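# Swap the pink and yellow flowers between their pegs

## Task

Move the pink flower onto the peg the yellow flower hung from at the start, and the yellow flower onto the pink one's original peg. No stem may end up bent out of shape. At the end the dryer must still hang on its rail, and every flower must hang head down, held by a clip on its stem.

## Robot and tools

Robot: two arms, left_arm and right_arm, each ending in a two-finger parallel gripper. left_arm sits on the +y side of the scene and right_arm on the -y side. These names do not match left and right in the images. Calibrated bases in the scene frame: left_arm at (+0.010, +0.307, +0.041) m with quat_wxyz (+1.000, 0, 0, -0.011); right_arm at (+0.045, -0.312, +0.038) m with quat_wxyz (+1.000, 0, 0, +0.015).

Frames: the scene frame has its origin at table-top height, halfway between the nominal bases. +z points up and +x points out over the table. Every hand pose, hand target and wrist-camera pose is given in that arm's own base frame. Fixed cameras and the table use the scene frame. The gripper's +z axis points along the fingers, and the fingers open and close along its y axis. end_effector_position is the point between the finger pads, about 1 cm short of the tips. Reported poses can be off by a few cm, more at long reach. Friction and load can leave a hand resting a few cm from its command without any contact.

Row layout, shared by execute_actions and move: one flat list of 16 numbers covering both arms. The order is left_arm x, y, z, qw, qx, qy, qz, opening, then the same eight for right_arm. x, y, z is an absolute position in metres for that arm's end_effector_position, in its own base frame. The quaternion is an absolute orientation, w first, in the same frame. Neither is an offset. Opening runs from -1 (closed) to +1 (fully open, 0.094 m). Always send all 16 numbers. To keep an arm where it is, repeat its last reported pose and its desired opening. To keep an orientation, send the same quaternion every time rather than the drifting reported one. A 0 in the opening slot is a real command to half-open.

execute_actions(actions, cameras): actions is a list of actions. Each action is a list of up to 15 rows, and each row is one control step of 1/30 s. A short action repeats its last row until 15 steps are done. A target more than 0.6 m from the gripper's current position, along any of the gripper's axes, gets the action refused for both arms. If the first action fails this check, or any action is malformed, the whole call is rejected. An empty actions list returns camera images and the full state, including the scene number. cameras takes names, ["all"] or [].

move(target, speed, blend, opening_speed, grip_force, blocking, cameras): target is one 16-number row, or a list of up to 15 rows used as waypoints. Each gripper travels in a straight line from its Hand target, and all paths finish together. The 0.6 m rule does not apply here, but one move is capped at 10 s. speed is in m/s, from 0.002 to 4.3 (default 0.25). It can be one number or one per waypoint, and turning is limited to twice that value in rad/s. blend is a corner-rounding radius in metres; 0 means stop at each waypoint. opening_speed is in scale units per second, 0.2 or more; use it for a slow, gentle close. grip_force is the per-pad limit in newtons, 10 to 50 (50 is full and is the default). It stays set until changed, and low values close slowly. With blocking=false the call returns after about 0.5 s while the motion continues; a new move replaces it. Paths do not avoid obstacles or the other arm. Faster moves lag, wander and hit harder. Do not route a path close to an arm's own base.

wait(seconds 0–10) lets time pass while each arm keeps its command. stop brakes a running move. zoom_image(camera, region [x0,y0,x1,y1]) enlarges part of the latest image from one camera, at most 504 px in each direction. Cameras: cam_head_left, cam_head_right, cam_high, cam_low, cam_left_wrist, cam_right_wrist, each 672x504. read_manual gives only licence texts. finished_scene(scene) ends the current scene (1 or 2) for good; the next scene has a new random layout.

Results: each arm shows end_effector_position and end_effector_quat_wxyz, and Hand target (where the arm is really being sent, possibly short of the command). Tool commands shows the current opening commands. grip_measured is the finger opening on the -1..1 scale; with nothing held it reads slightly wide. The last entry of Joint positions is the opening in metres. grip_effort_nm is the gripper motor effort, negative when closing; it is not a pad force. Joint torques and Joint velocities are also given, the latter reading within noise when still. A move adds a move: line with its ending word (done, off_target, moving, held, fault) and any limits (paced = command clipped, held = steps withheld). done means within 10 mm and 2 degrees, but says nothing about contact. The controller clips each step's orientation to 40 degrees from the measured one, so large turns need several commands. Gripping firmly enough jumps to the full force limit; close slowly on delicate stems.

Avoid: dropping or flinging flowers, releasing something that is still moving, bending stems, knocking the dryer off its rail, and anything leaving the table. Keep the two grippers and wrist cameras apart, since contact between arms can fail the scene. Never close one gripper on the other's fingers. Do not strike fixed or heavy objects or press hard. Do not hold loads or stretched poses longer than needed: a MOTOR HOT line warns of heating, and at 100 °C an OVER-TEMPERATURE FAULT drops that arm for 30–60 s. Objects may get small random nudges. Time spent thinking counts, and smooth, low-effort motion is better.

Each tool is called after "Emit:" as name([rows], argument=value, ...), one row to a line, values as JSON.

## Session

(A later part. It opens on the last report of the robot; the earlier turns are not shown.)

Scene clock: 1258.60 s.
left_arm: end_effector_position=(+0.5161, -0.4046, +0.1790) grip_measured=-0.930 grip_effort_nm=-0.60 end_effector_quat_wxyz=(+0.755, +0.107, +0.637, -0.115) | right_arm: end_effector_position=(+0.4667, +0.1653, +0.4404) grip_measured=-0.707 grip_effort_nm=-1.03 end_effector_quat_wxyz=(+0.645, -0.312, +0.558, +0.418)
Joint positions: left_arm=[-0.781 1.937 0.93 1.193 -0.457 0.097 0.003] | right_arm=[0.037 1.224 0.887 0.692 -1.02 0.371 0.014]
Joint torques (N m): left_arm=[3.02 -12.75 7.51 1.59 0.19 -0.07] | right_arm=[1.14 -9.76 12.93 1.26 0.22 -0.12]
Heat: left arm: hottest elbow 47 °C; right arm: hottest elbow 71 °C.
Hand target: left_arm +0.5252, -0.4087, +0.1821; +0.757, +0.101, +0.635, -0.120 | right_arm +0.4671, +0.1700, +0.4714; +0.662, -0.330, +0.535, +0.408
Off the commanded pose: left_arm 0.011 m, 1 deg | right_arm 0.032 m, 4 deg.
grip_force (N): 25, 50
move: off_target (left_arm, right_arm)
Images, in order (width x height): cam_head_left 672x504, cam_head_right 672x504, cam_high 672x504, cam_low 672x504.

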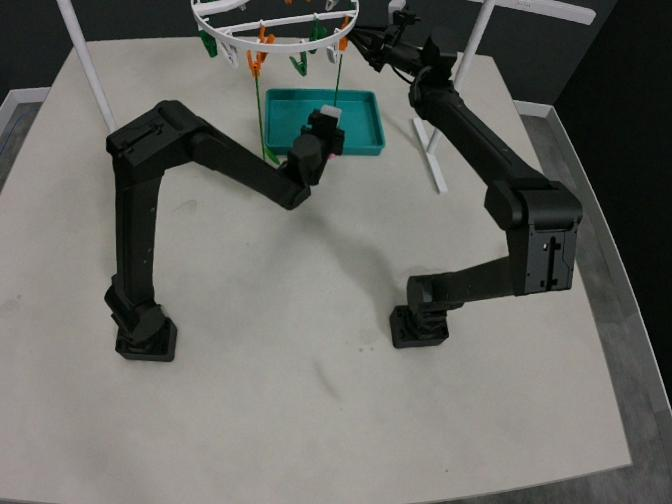

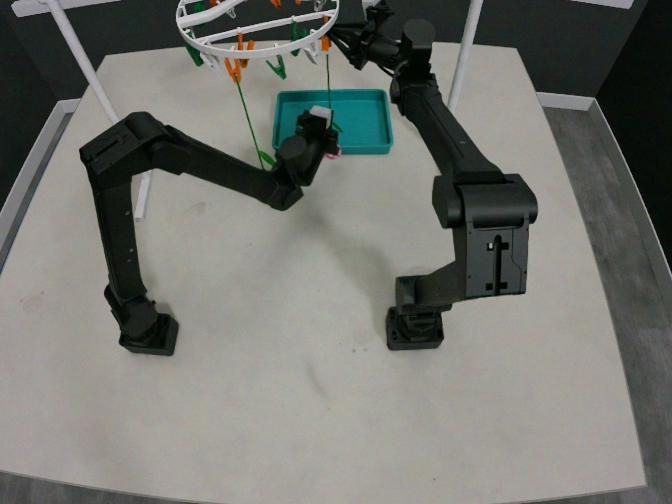

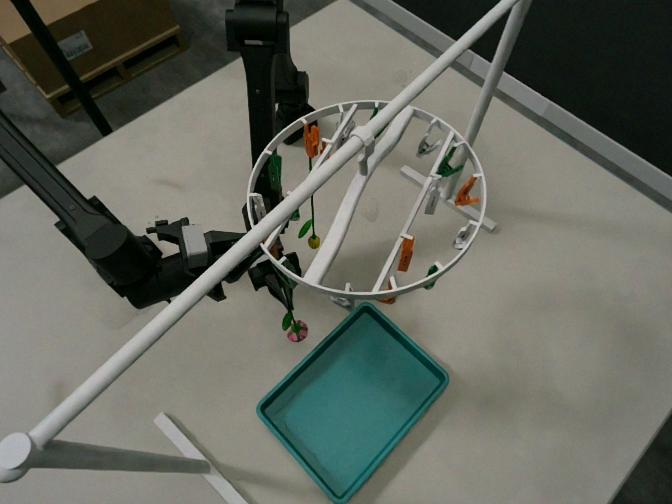

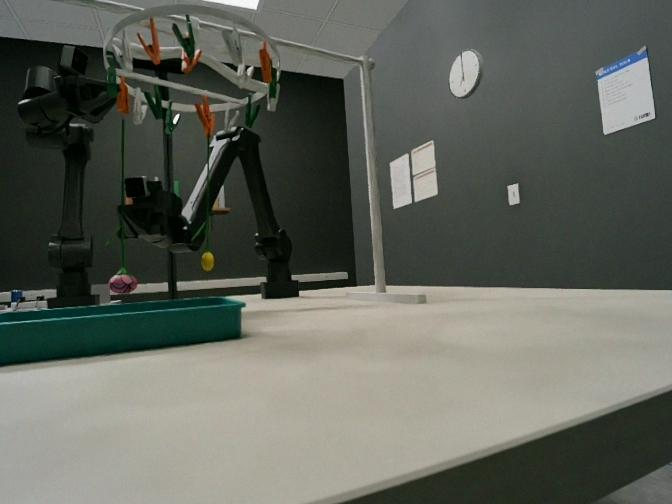

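Emit:
move(target=[0.5275, -0.4095, 0.216, 0.7566, 0.1005, 0.6349, -0.1198, -1.0, 0.4690, 0.1705, 0.472, 0.6615, -0.3302, 0.5357, 0.4077, -0.72], speed=0.05, cameras=["cam_low", "cam_high", "cam_head_left", "cam_head_right"])

Emit:
zoom_image(camera="cam_low", region=[105, 85, 140, 130])

Emit:
zoom_image(camera="cam_head_left", region=[325, 25, 365, 70])

Emit:
zoom_image(camera="cam_head_right", region=[310, 25, 350, 70])

Emit:
zoom_image(camera="cam_high", region=[250, 225, 295, 275])

Scene clock: 1271.13 s.
left_arm: end_effector_position=(+0.5165, -0.4054, +0.1891) grip_measured=-0.930 grip_effort_nm=-0.60 end_effector_quat_wxyz=(+0.744, +0.116, +0.649, -0.109) | right_arm: end_effector_position=(+0.4667, +0.1653, +0.4404) grip_measured=-0.707 grip_effort_nm=-1.03 end_effector_quat_wxyz=(+0.645, -0.312, +0.558, +0.418)
Joint positions: left_arm=[-0.781 1.89 0.93 1.107 -0.455 0.096 0.003] | right_arm=[0.037 1.224 0.887 0.692 -1.02 0.371 0.014]
Joint torques (N m): left_arm=[3.14 -14.86 8.46 1.62 0.18 -0.07] | right_arm=[1.2 -9.64 12.93 1.26 0.22 -0.11]
Heat: left arm: hottest elbow 47 °C; right arm: hottest elbow 71 °C.
Hand target: left_arm +0.5264, -0.4085, +0.2161; +0.757, +0.101, +0.635, -0.120 | right_arm +0.4671, +0.1700, +0.4714; +0.662, -0.330, +0.535, +0.408
Off the commanded pose: left_arm 0.029 m, 3 deg | right_arm 0.032 m, 4 deg.
grip_force (N): 25, 50
move: off_target (left_arm, right_arm)
Images, in order (width x height): cam_head_left 672x504, cam_head_right 672x504, cam_high 672x504, cam_low 672x504.

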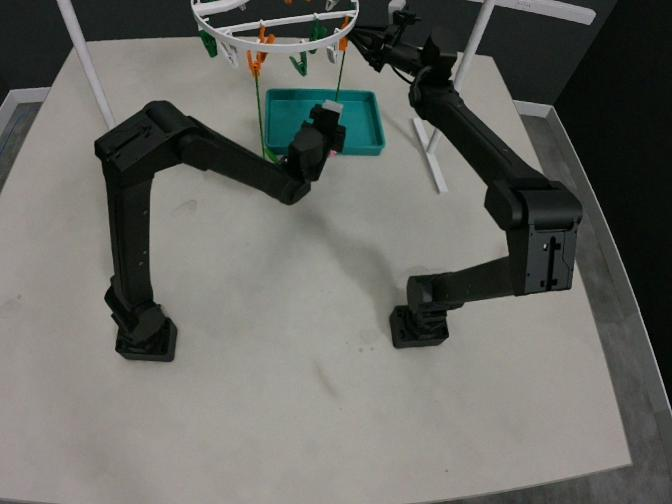

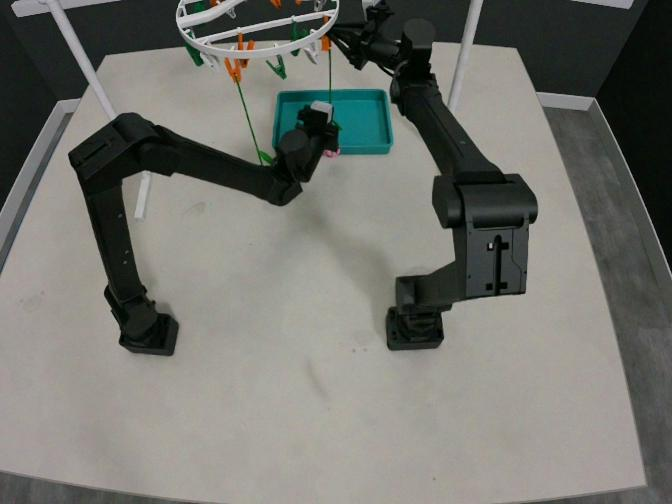

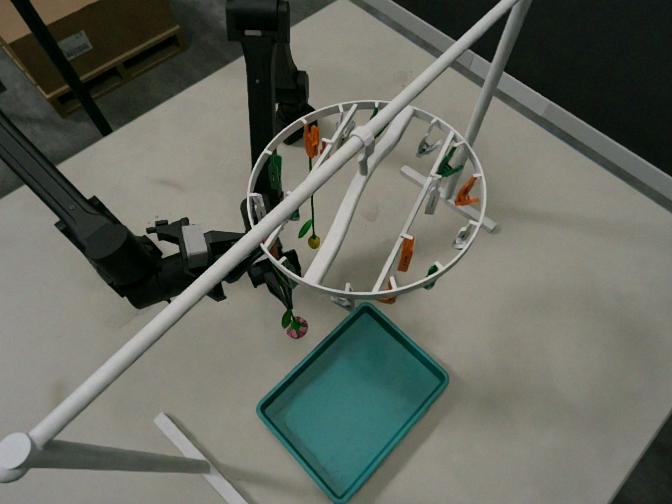

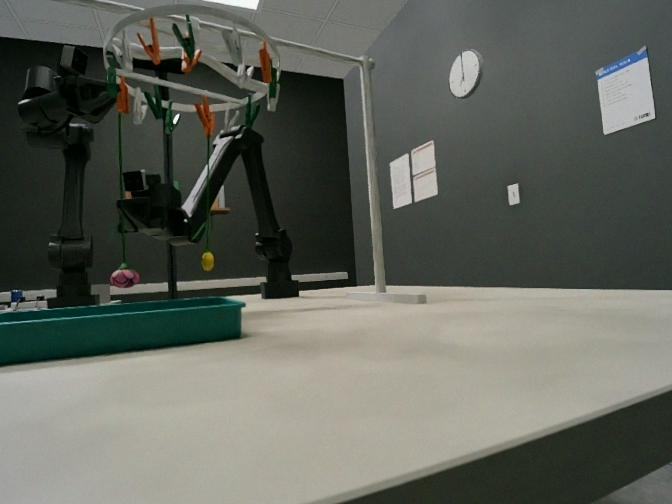

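Scaled by 11.200 from the camera's 672x504 image, which has a finer 960x720 frame.

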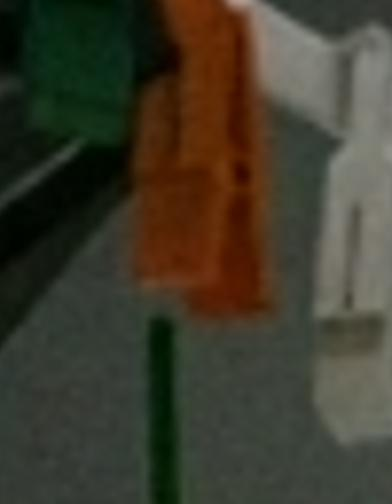

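Scaled by 11.200 from the camera's 672x504 image, which has a finer 960x720 frame.

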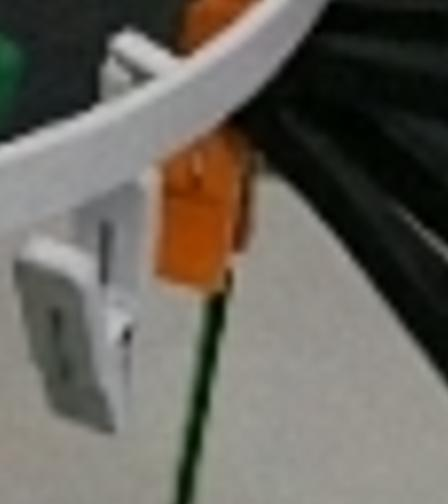

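Scaled by 11.200 from the camera's 672x504 image, which has a finer 960x720 frame.

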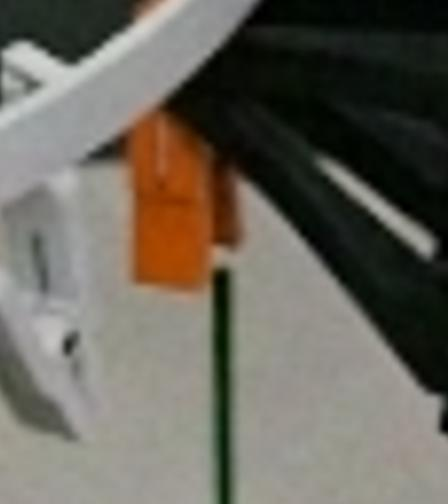

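Scaled by 10.080 from the camera's 672x504 image, which has a finer 960x720 frame.

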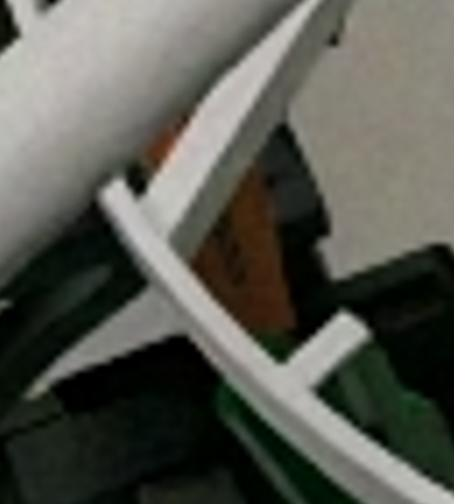

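Emit:
move(target=[0.5250, -0.4100, 0.214, 0.7656, 0.0886, 0.6231, -0.1335, -1.0, 0.4690, 0.1705, 0.472, 0.6615, -0.3302, 0.5357, 0.4077, -0.72], speed=0.05, cameras=["cam_low", "cam_high", "cam_head_left", "cam_head_right"])

Emit:
zoom_image(camera="cam_low", region=[105, 85, 140, 130])

Emit:
zoom_image(camera="cam_head_left", region=[325, 25, 365, 70])

Emit:
zoom_image(camera="cam_head_right", region=[310, 25, 350, 70])

Scene clock: 1290.10 s.
left_arm: end_effector_position=(+0.5156, -0.4046, +0.1970) grip_measured=-0.930 grip_effort_nm=-0.60 end_effector_quat_wxyz=(+0.753, +0.104, +0.639, -0.121) | right_arm: end_effector_position=(+0.4667, +0.1653, +0.4404) grip_measured=-0.707 grip_effort_nm=-1.03 end_effector_quat_wxyz=(+0.645, -0.312, +0.558, +0.418)
Joint positions: left_arm=[-0.781 1.89 0.93 1.142 -0.454 0.083 0.003] | right_arm=[0.037 1.224 0.887 0.692 -1.02 0.371 0.014]
Joint torques (N m): left_arm=[2.84 -12.98 8.35 2.76 0.18 -0.05] | right_arm=[1.32 -9.7 12.92 1.25 0.21 -0.13]
Heat: left arm: hottest elbow 47 °C; right arm: hottest elbow 72 °C.
Hand target: left_arm +0.5242, -0.4093, +0.2140; +0.765, +0.089, +0.623, -0.134 | right_arm +0.4671, +0.1700, +0.4714; +0.662, -0.330, +0.535, +0.408
Off the commanded pose: left_arm 0.020 m, 3 deg | right_arm 0.032 m, 4 deg.
grip_force (N): 25, 50
move: off_target (left_arm, right_arm)
Images, in order (width x height): cam_head_left 672x504, cam_head_right 672x504, cam_high 672x504, cam_low 672x504.

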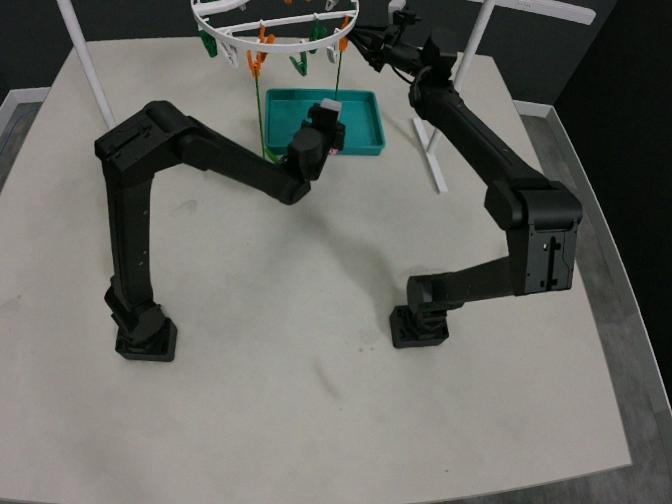

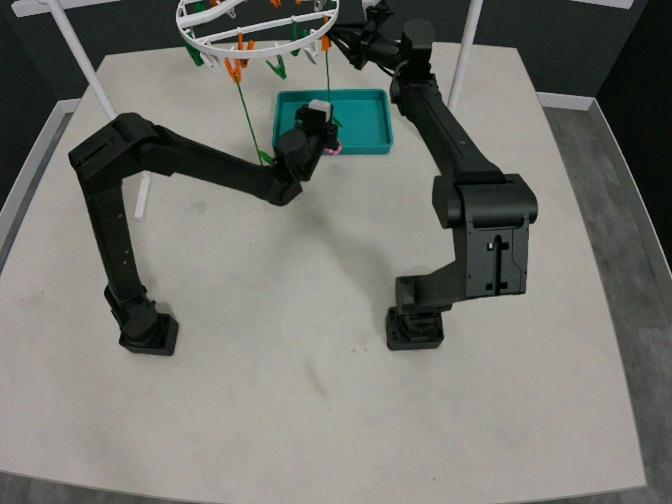

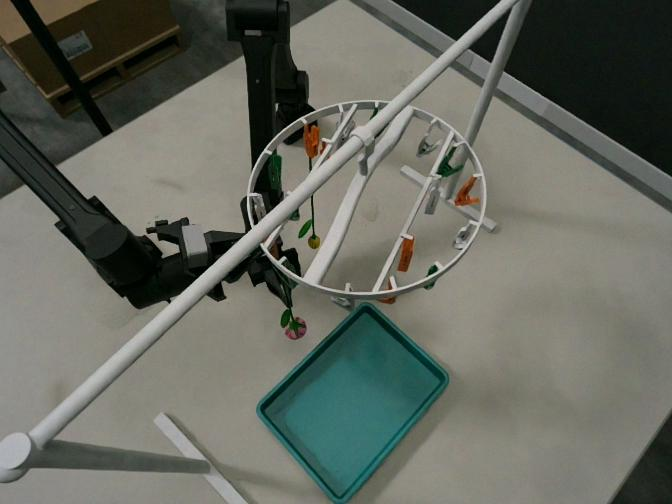

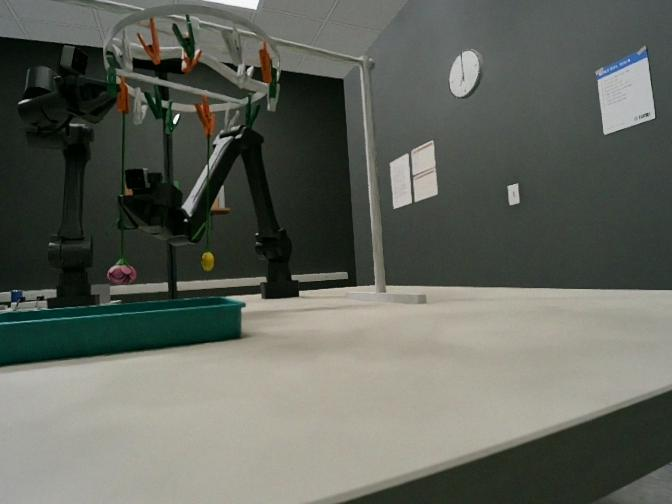

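Scaled by 11.200 from the camera's 672x504 image, which has a finer 960x720 frame.

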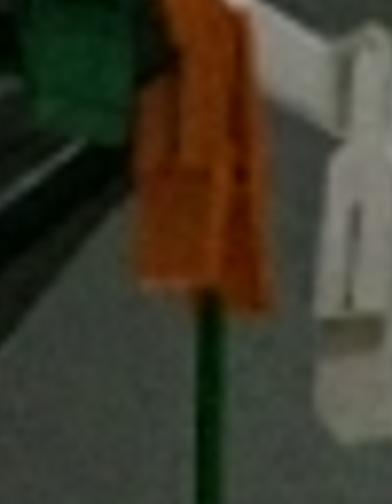

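Scaled by 11.200 from the camera's 672x504 image, which has a finer 960x720 frame.

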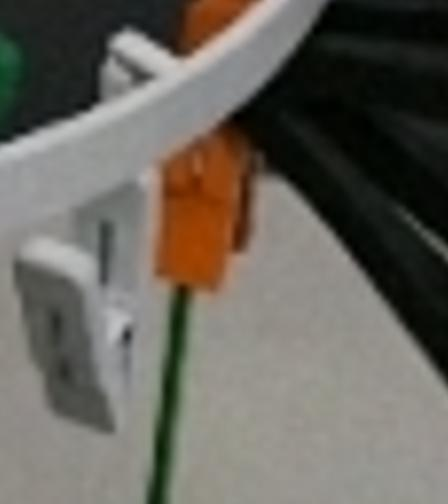

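Scaled by 11.200 from the camera's 672x504 image, which has a finer 960x720 frame.

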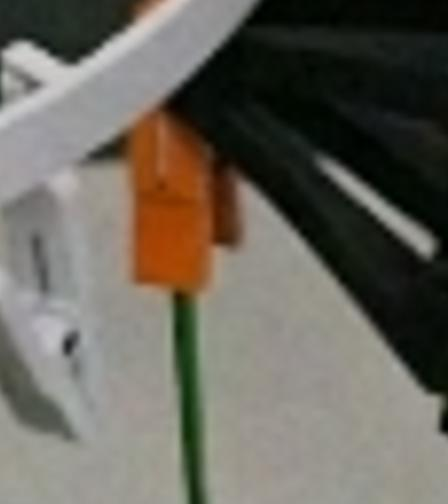

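Emit:
move(target=[0.5225, -0.4110, 0.225, 0.7727, 0.0824, 0.6138, -0.1410, -1.0, 0.4690, 0.1705, 0.472, 0.6615, -0.3302, 0.5357, 0.4077, -0.72], speed=0.05, cameras=["cam_low", "cam_high", "cam_head_left", "cam_head_right"])

Emit:
zoom_image(camera="cam_low", region=[105, 85, 140, 130])

Emit:
zoom_image(camera="cam_head_left", region=[325, 25, 365, 70])

Emit:
zoom_image(camera="cam_head_right", region=[310, 25, 350, 70])

Scene clock: 1305.43 s.
left_arm: end_effector_position=(+0.5150, -0.4041, +0.2010) grip_measured=-0.930 grip_effort_nm=-0.60 end_effector_quat_wxyz=(+0.757, +0.100, +0.633, -0.125) | right_arm: end_effector_position=(+0.4667, +0.1653, +0.4404) grip_measured=-0.707 grip_effort_nm=-1.03 end_effector_quat_wxyz=(+0.645, -0.312, +0.558, +0.418)
Joint positions: left_arm=[-0.781 1.89 0.93 1.16 -0.454 0.08 0.003] | right_arm=[0.037 1.224 0.887 0.692 -1.02 0.371 0.014]
Joint torques (N m): left_arm=[2.67 -13.68 8.42 2.78 0.14 -0.07] | right_arm=[1.38 -9.7 12.94 1.28 0.21 -0.13]
Heat: left arm: hottest elbow 48 °C; right arm: hottest elbow 72 °C.
Hand target: left_arm +0.5215, -0.4101, +0.2249; +0.772, +0.083, +0.614, -0.141 | right_arm +0.4671, +0.1700, +0.4714; +0.662, -0.330, +0.535, +0.408
Off the commanded pose: left_arm 0.026 m, 4 deg | right_arm 0.032 m, 4 deg.
grip_force (N): 25, 50
move: off_target (left_arm, right_arm)
Images, in order (width x height): cam_head_left 672x504, cam_head_right 672x504, cam_high 672x504, cam_low 672x504.

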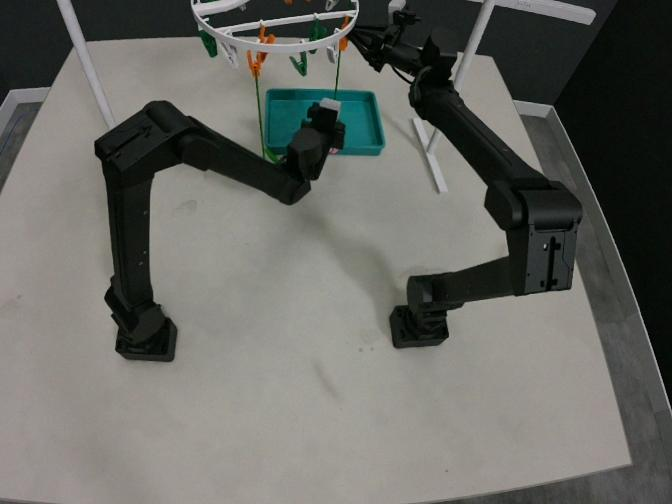

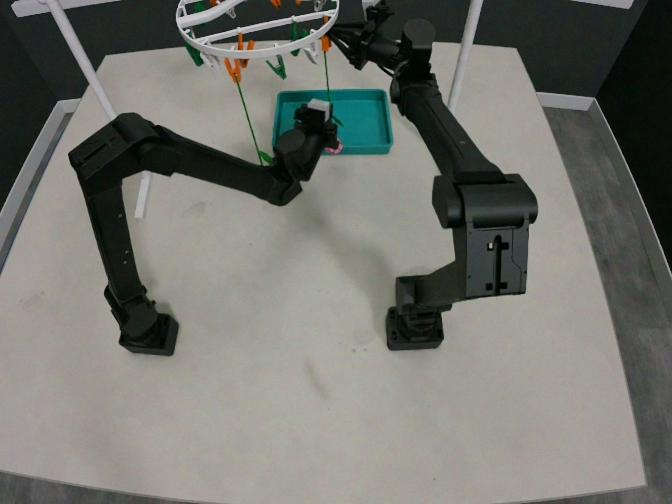

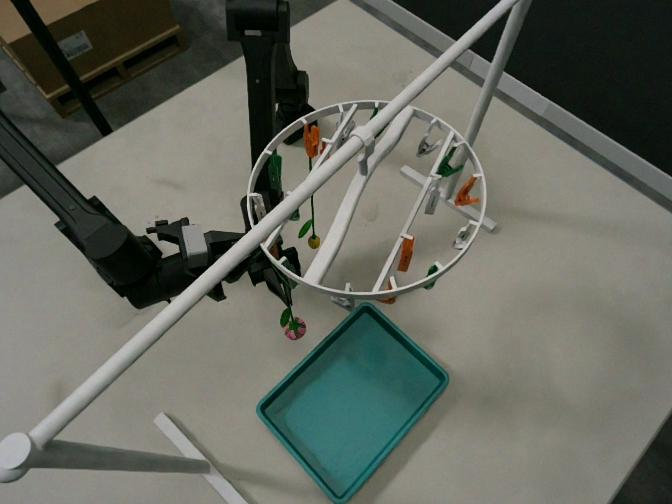

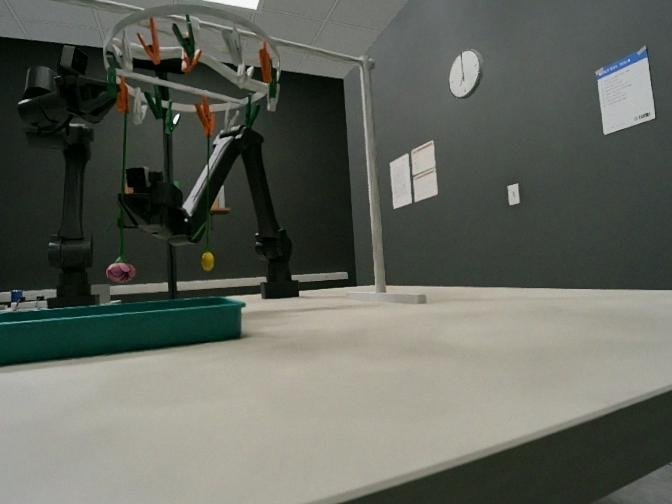

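Scaled by 11.200 from the camera's 672x504 image, which has a finer 960x720 frame.

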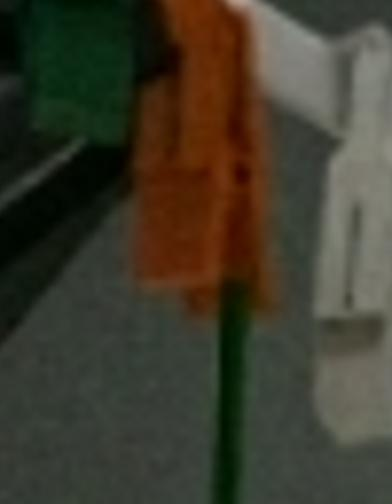

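Scaled by 11.200 from the camera's 672x504 image, which has a finer 960x720 frame.

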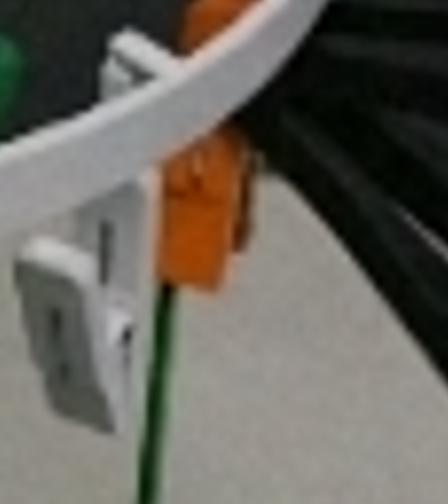

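Scaled by 11.200 from the camera's 672x504 image, which has a finer 960x720 frame.

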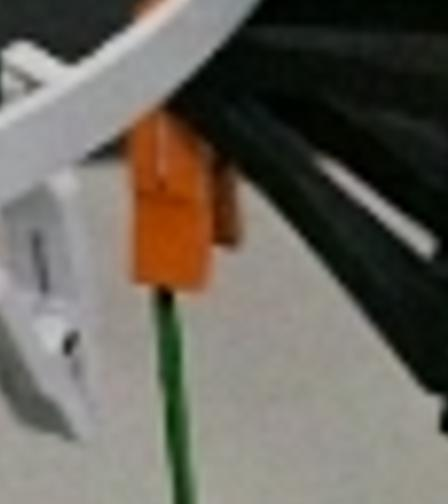

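Emit:
move(target=[0.5230, -0.4165, 0.238, 0.7727, 0.0824, 0.6138, -0.1410, -1.0, 0.4690, 0.1705, 0.472, 0.6615, -0.3302, 0.5357, 0.4077, -0.72], speed=0.05, cameras=["cam_low", "cam_high", "cam_head_left", "cam_head_right"])

Emit:
zoom_image(camera="cam_low", region=[105, 85, 140, 130])

Emit:
zoom_image(camera="cam_head_left", region=[325, 25, 365, 70])

Emit:
zoom_image(camera="cam_head_right", region=[310, 25, 350, 70])

Scene clock: 1315.10 s.
left_arm: end_effector_position=(+0.5177, -0.4061, +0.2066) grip_measured=-0.930 grip_effort_nm=-0.60 end_effector_quat_wxyz=(+0.759, +0.097, +0.631, -0.126) | right_arm: end_effector_position=(+0.4667, +0.1653, +0.4404) grip_measured=-0.707 grip_effort_nm=-1.03 end_effector_quat_wxyz=(+0.645, -0.312, +0.558, +0.418)
Joint positions: left_arm=[-0.781 1.889 0.943 1.154 -0.457 0.08 0.003] | right_arm=[0.037 1.224 0.887 0.692 -1.02 0.371 0.014]
Joint torques (N m): left_arm=[2.08 -15.27 8.72 1.47 0 -0.05] | right_arm=[1.44 -9.64 12.9 1.26 0.21 -0.13]
Heat: left arm: hottest elbow 48 °C; right arm: hottest elbow 72 °C.
Hand target: left_arm +0.5217, -0.4153, +0.2381; +0.773, +0.082, +0.614, -0.141 | right_arm +0.4671, +0.1700, +0.4714; +0.662, -0.330, +0.535, +0.408
Off the commanded pose: left_arm 0.033 m, 3 deg | right_arm 0.032 m, 4 deg.
grip_force (N): 25, 50
move: off_target (left_arm, right_arm)
Images, in order (width x height): cam_head_left 672x504, cam_head_right 672x504, cam_high 672x504, cam_low 672x504.

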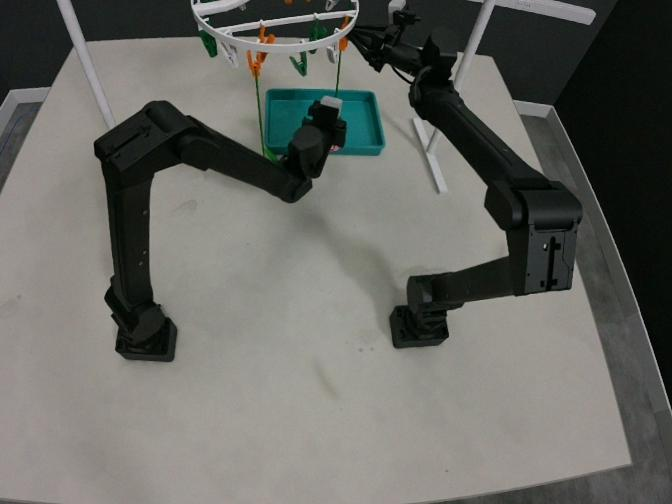

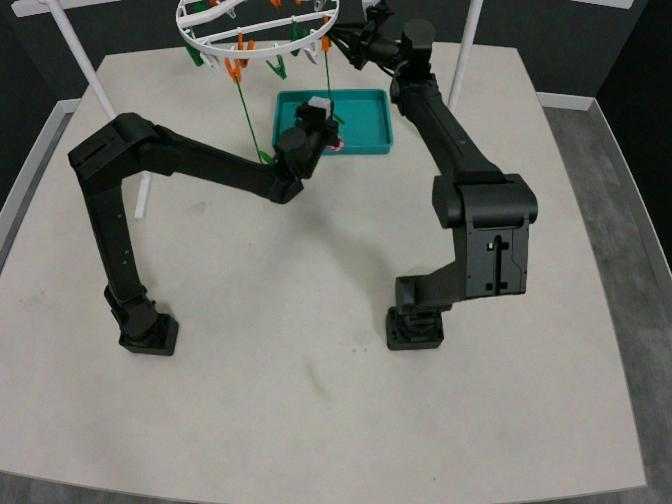

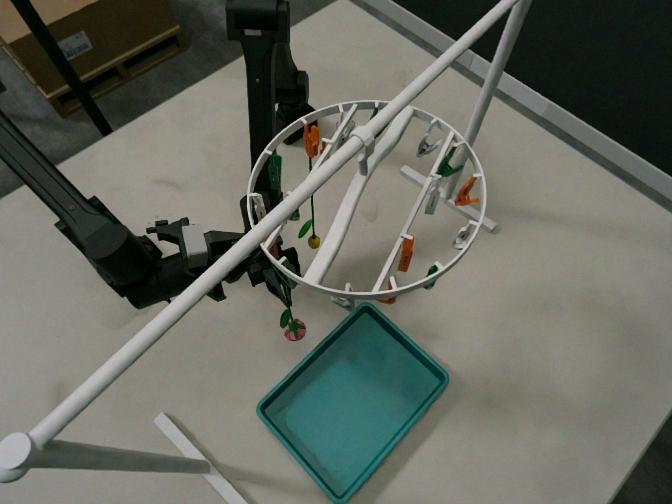

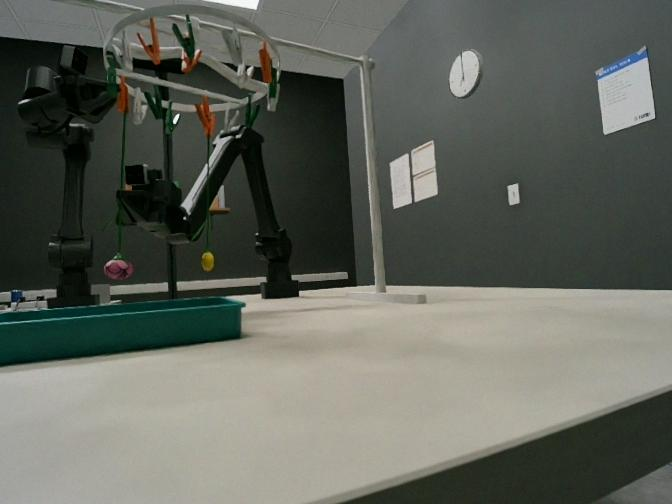

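Scaled by 11.200 from the camera's 672x504 image, which has a finer 960x720 frame.

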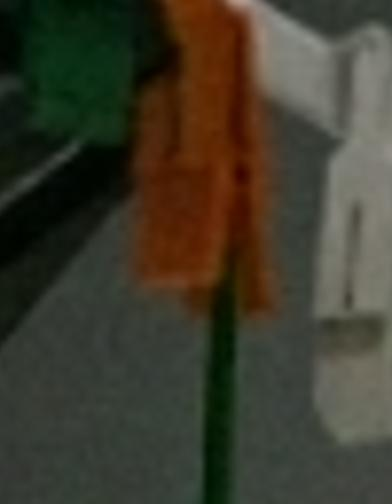

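Scaled by 11.200 from the camera's 672x504 image, which has a finer 960x720 frame.

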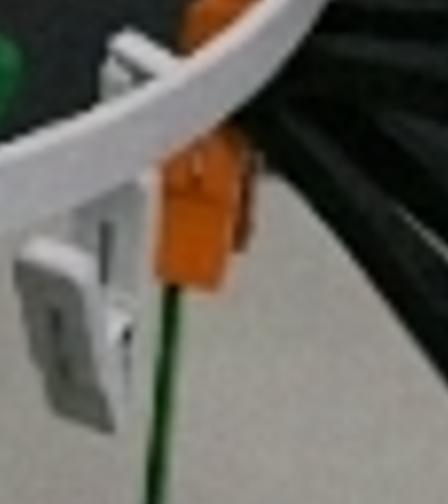

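Scaled by 11.200 from the camera's 672x504 image, which has a finer 960x720 frame.

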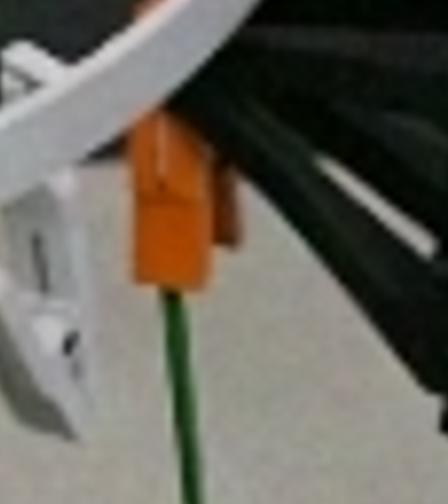

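Emit:
move(target=[0.5225, -0.4200, 0.250, 0.7727, 0.0824, 0.6138, -0.1410, -1.0, 0.4690, 0.1705, 0.472, 0.6615, -0.3302, 0.5357, 0.4077, -0.72], speed=0.05, cameras=["cam_low", "cam_high", "cam_head_left", "cam_head_right", "cam_right_wrist"])

Emit:
zoom_image(camera="cam_low", region=[105, 85, 140, 130])

Emit:
zoom_image(camera="cam_head_right", region=[310, 25, 350, 70])

Scene clock: 1321.07 s.
left_arm: end_effector_position=(+0.5187, -0.4074, +0.2155) grip_measured=-0.930 grip_effort_nm=-0.60 end_effector_quat_wxyz=(+0.758, +0.096, +0.633, -0.124) | right_arm: end_effector_position=(+0.4666, +0.1653, +0.4406) grip_measured=-0.707 grip_effort_nm=-1.03 end_effector_quat_wxyz=(+0.645, -0.312, +0.558, +0.418)
Joint positions: left_arm=[-0.783 1.868 0.95 1.121 -0.462 0.08 0.003] | right_arm=[0.037 1.224 0.887 0.692 -1.02 0.371 0.014]
Joint torques (N m): left_arm=[1.85 -15.38 9.03 1.63 0.01 -0.03] | right_arm=[1.26 -9.76 12.97 1.28 0.22 -0.13]
Heat: left arm: hottest elbow 49 °C; right arm: hottest elbow 72 °C.
Hand target: left_arm +0.5210, -0.4187, +0.2500; +0.772, +0.083, +0.614, -0.141 | right_arm +0.4671, +0.1700, +0.4713; +0.662, -0.330, +0.536, +0.408
Off the commanded pose: left_arm 0.037 m, 4 deg | right_arm 0.032 m, 4 deg.
grip_force (N): 25, 50
move: off_target (left_arm, right_arm)
camera_calibration:
cam_right_wrist: T_world_to_cam=[[0.890605, -0.451523, -0.054314, -0.317951], [-0.156714, -0.192585, -0.968686, 0.572062], [0.426924, 0.871228, -0.242277, -0.147684], [0, 0, 0, 1]] pos_world=[0.435868, 0.0952753, 0.501099]
Images, in order (width x height): cam_head_left 672x504, cam_head_right 672x504, cam_high 672x504, cam_low 672x504, cam_right_wrist 672x504.

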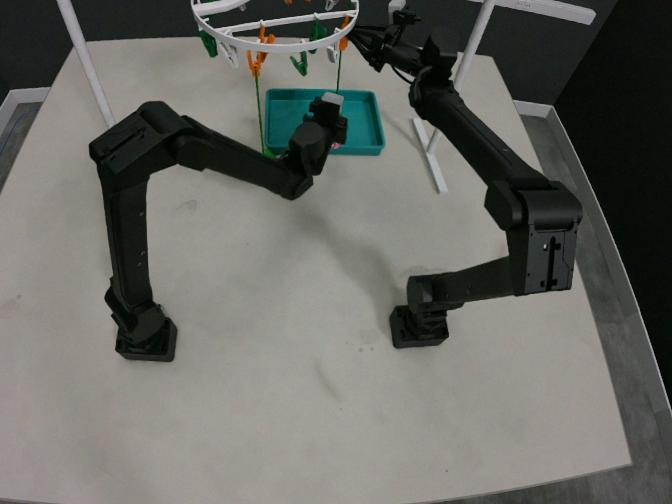

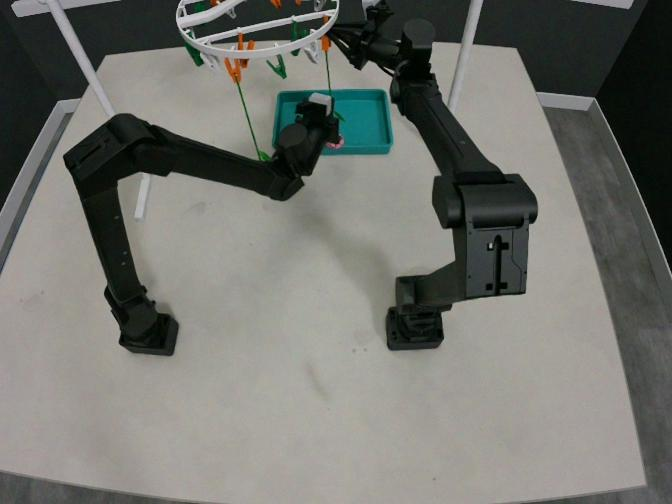

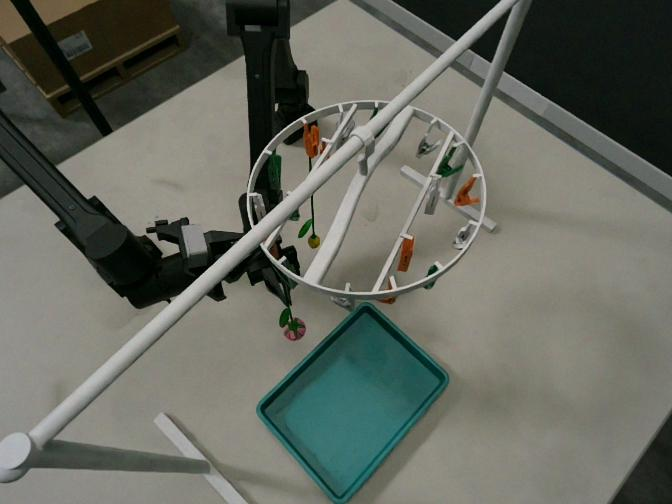

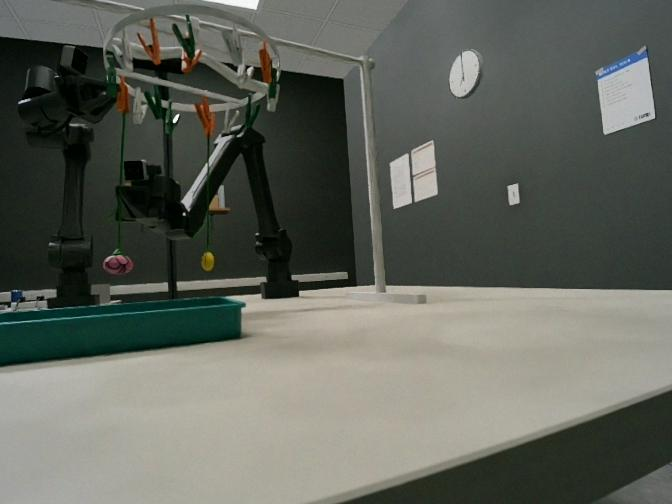

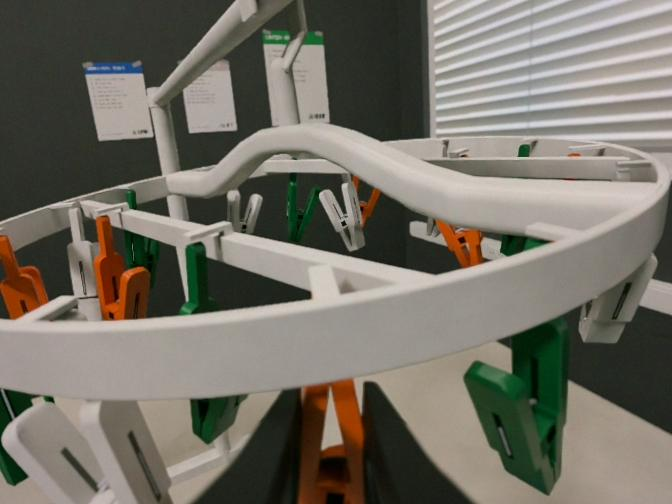

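Scaled by 11.200 from the camera's 672x504 image, which has a finer 960x720 frame.

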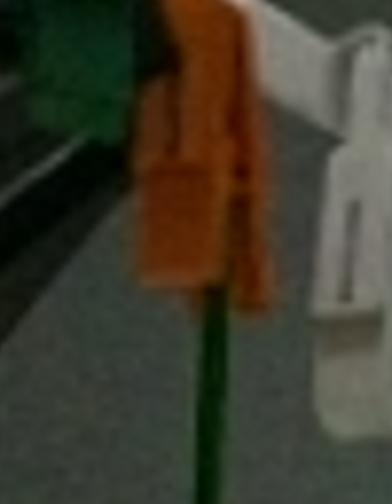

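Scaled by 11.200 from the camera's 672x504 image, which has a finer 960x720 frame.

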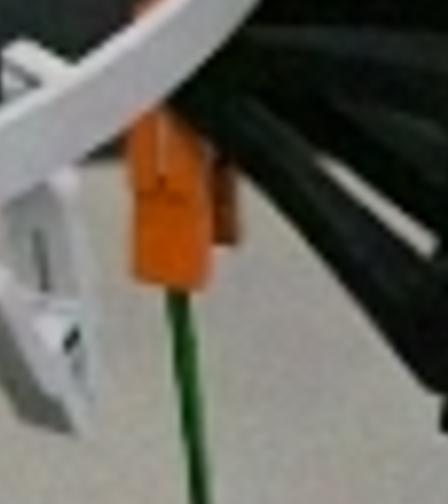

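Emit:
move([
  [0.5225, -0.4200, 0.250, 0.7727, 0.0824, 0.6138, -0.1410, -1.0, 0.4690, 0.1705, 0.472, 0.6615, -0.3302, 0.5357, 0.4077, -0.48],
], speed=0.05, opening_speed=0.3, cameras=["cam_low", "cam_high", "cam_head_left", "cam_head_right", "cam_right_wrist"])

Emit:
zoom_image(camera="cam_low", region=[105, 85, 140, 130])

Emit:
zoom_image(camera="cam_head_right", region=[310, 25, 350, 70])

Emit:
zoom_image(camera="cam_right_wrist", region=[220, 300, 460, 504])

Scene clock: 1325.23 s.
left_arm: end_effector_position=(+0.5186, -0.4074, +0.2169) grip_measured=-0.930 grip_effort_nm=-0.60 end_effector_quat_wxyz=(+0.759, +0.095, +0.632, -0.124) | right_arm: end_effector_position=(+0.4666, +0.1653, +0.4406) grip_measured=-0.481 grip_effort_nm=0.02 end_effector_quat_wxyz=(+0.646, -0.314, +0.557, +0.416)
Joint positions: left_arm=[-0.783 1.866 0.951 1.121 -0.463 0.08 0.003] | right_arm=[0.037 1.224 0.887 0.692 -1.02 0.365 0.024]
Joint torques (N m): left_arm=[2.2 -15.15 9.13 1.58 0.02 -0.05] | right_arm=[1.38 -9.7 12.92 1.22 0.2 -0.09]
Heat: left arm: hottest elbow 49 °C; right arm: hottest elbow 72 °C.
Hand target: left_arm +0.5211, -0.4187, +0.2501; +0.773, +0.082, +0.614, -0.141 | right_arm +0.4672, +0.1700, +0.4712; +0.662, -0.330, +0.536, +0.408
Off the commanded pose: left_arm 0.036 m, 4 deg | right_arm 0.032 m, 4 deg.
grip_force (N): 25, 50
move: off_target (left_arm, right_arm)
camera_calibration:
cam_right_wrist: T_world_to_cam=[[0.890254, -0.452851, -0.0487153, -0.320165], [-0.152089, -0.194752, -0.96899, 0.570385], [0.42932, 0.870056, -0.242252, -0.148585], [0, 0, 0, 1]] pos_world=[0.435568, 0.0953737, 0.501105]
Images, in order (width x height): cam_head_left 672x504, cam_head_right 672x504, cam_high 672x504, cam_low 672x504, cam_right_wrist 672x504.

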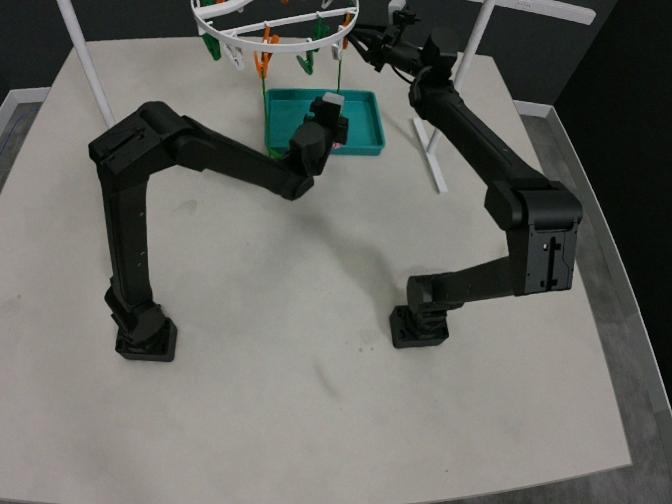

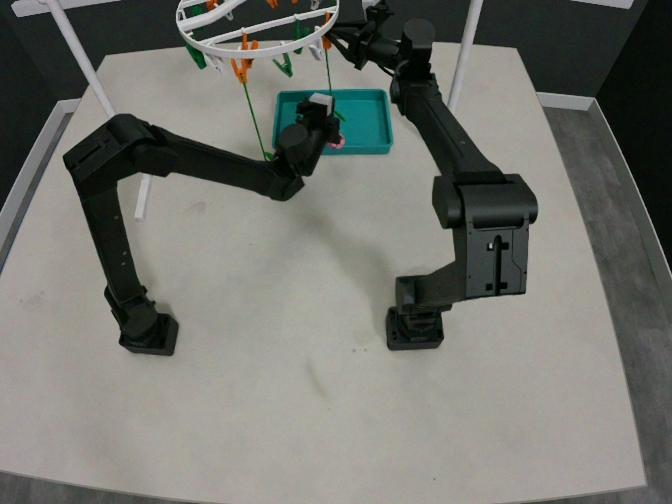

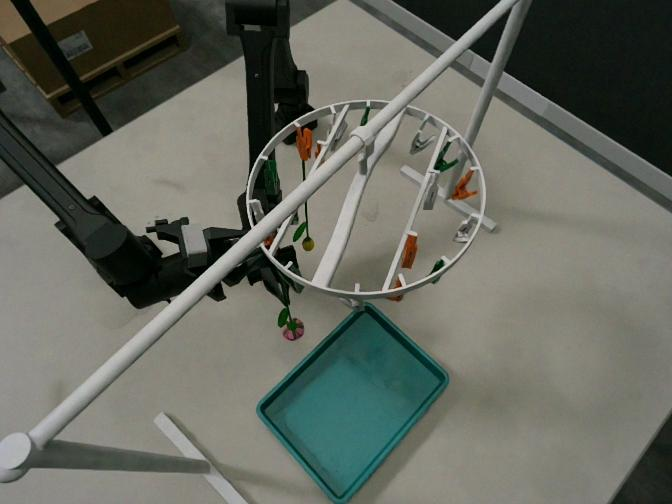

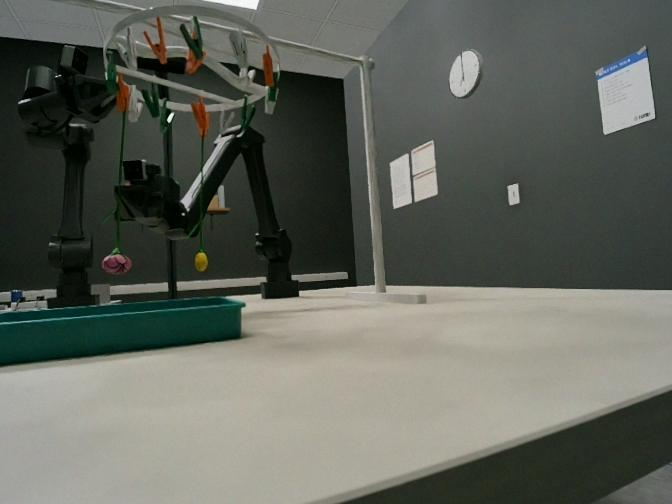

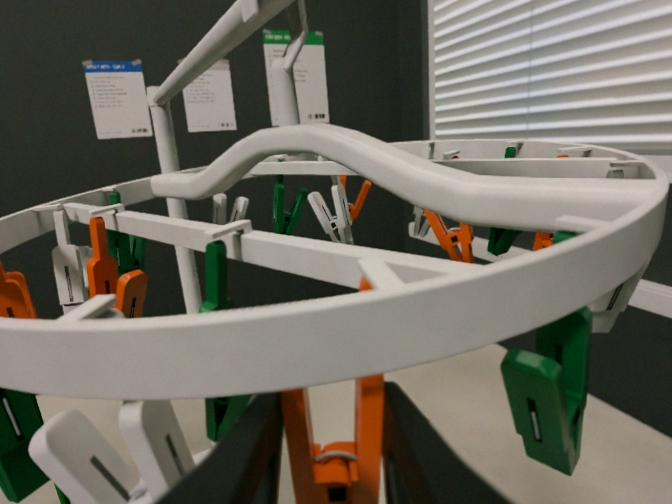

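Scaled by 11.200 from the camera's 672x504 image, which has a finer 960x720 frame.

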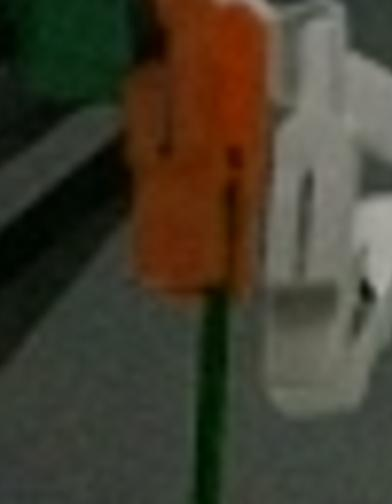

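Scaled by 11.200 from the camera's 672x504 image, which has a finer 960x720 frame.

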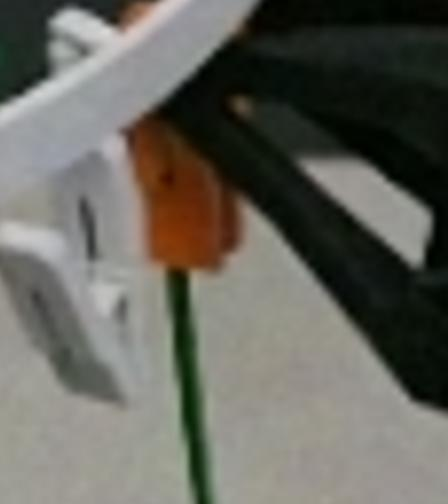

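Scaled by 2.100 from the camera's 672x504 image, which has a finer 960x720 frame.

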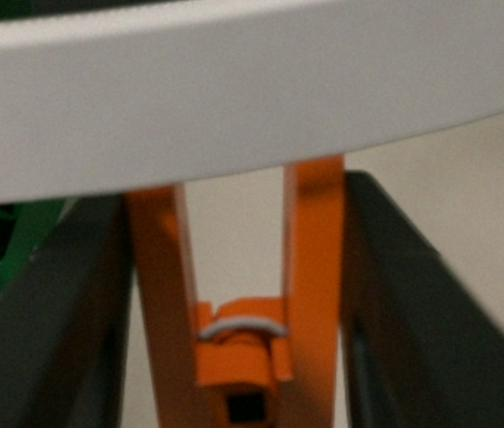

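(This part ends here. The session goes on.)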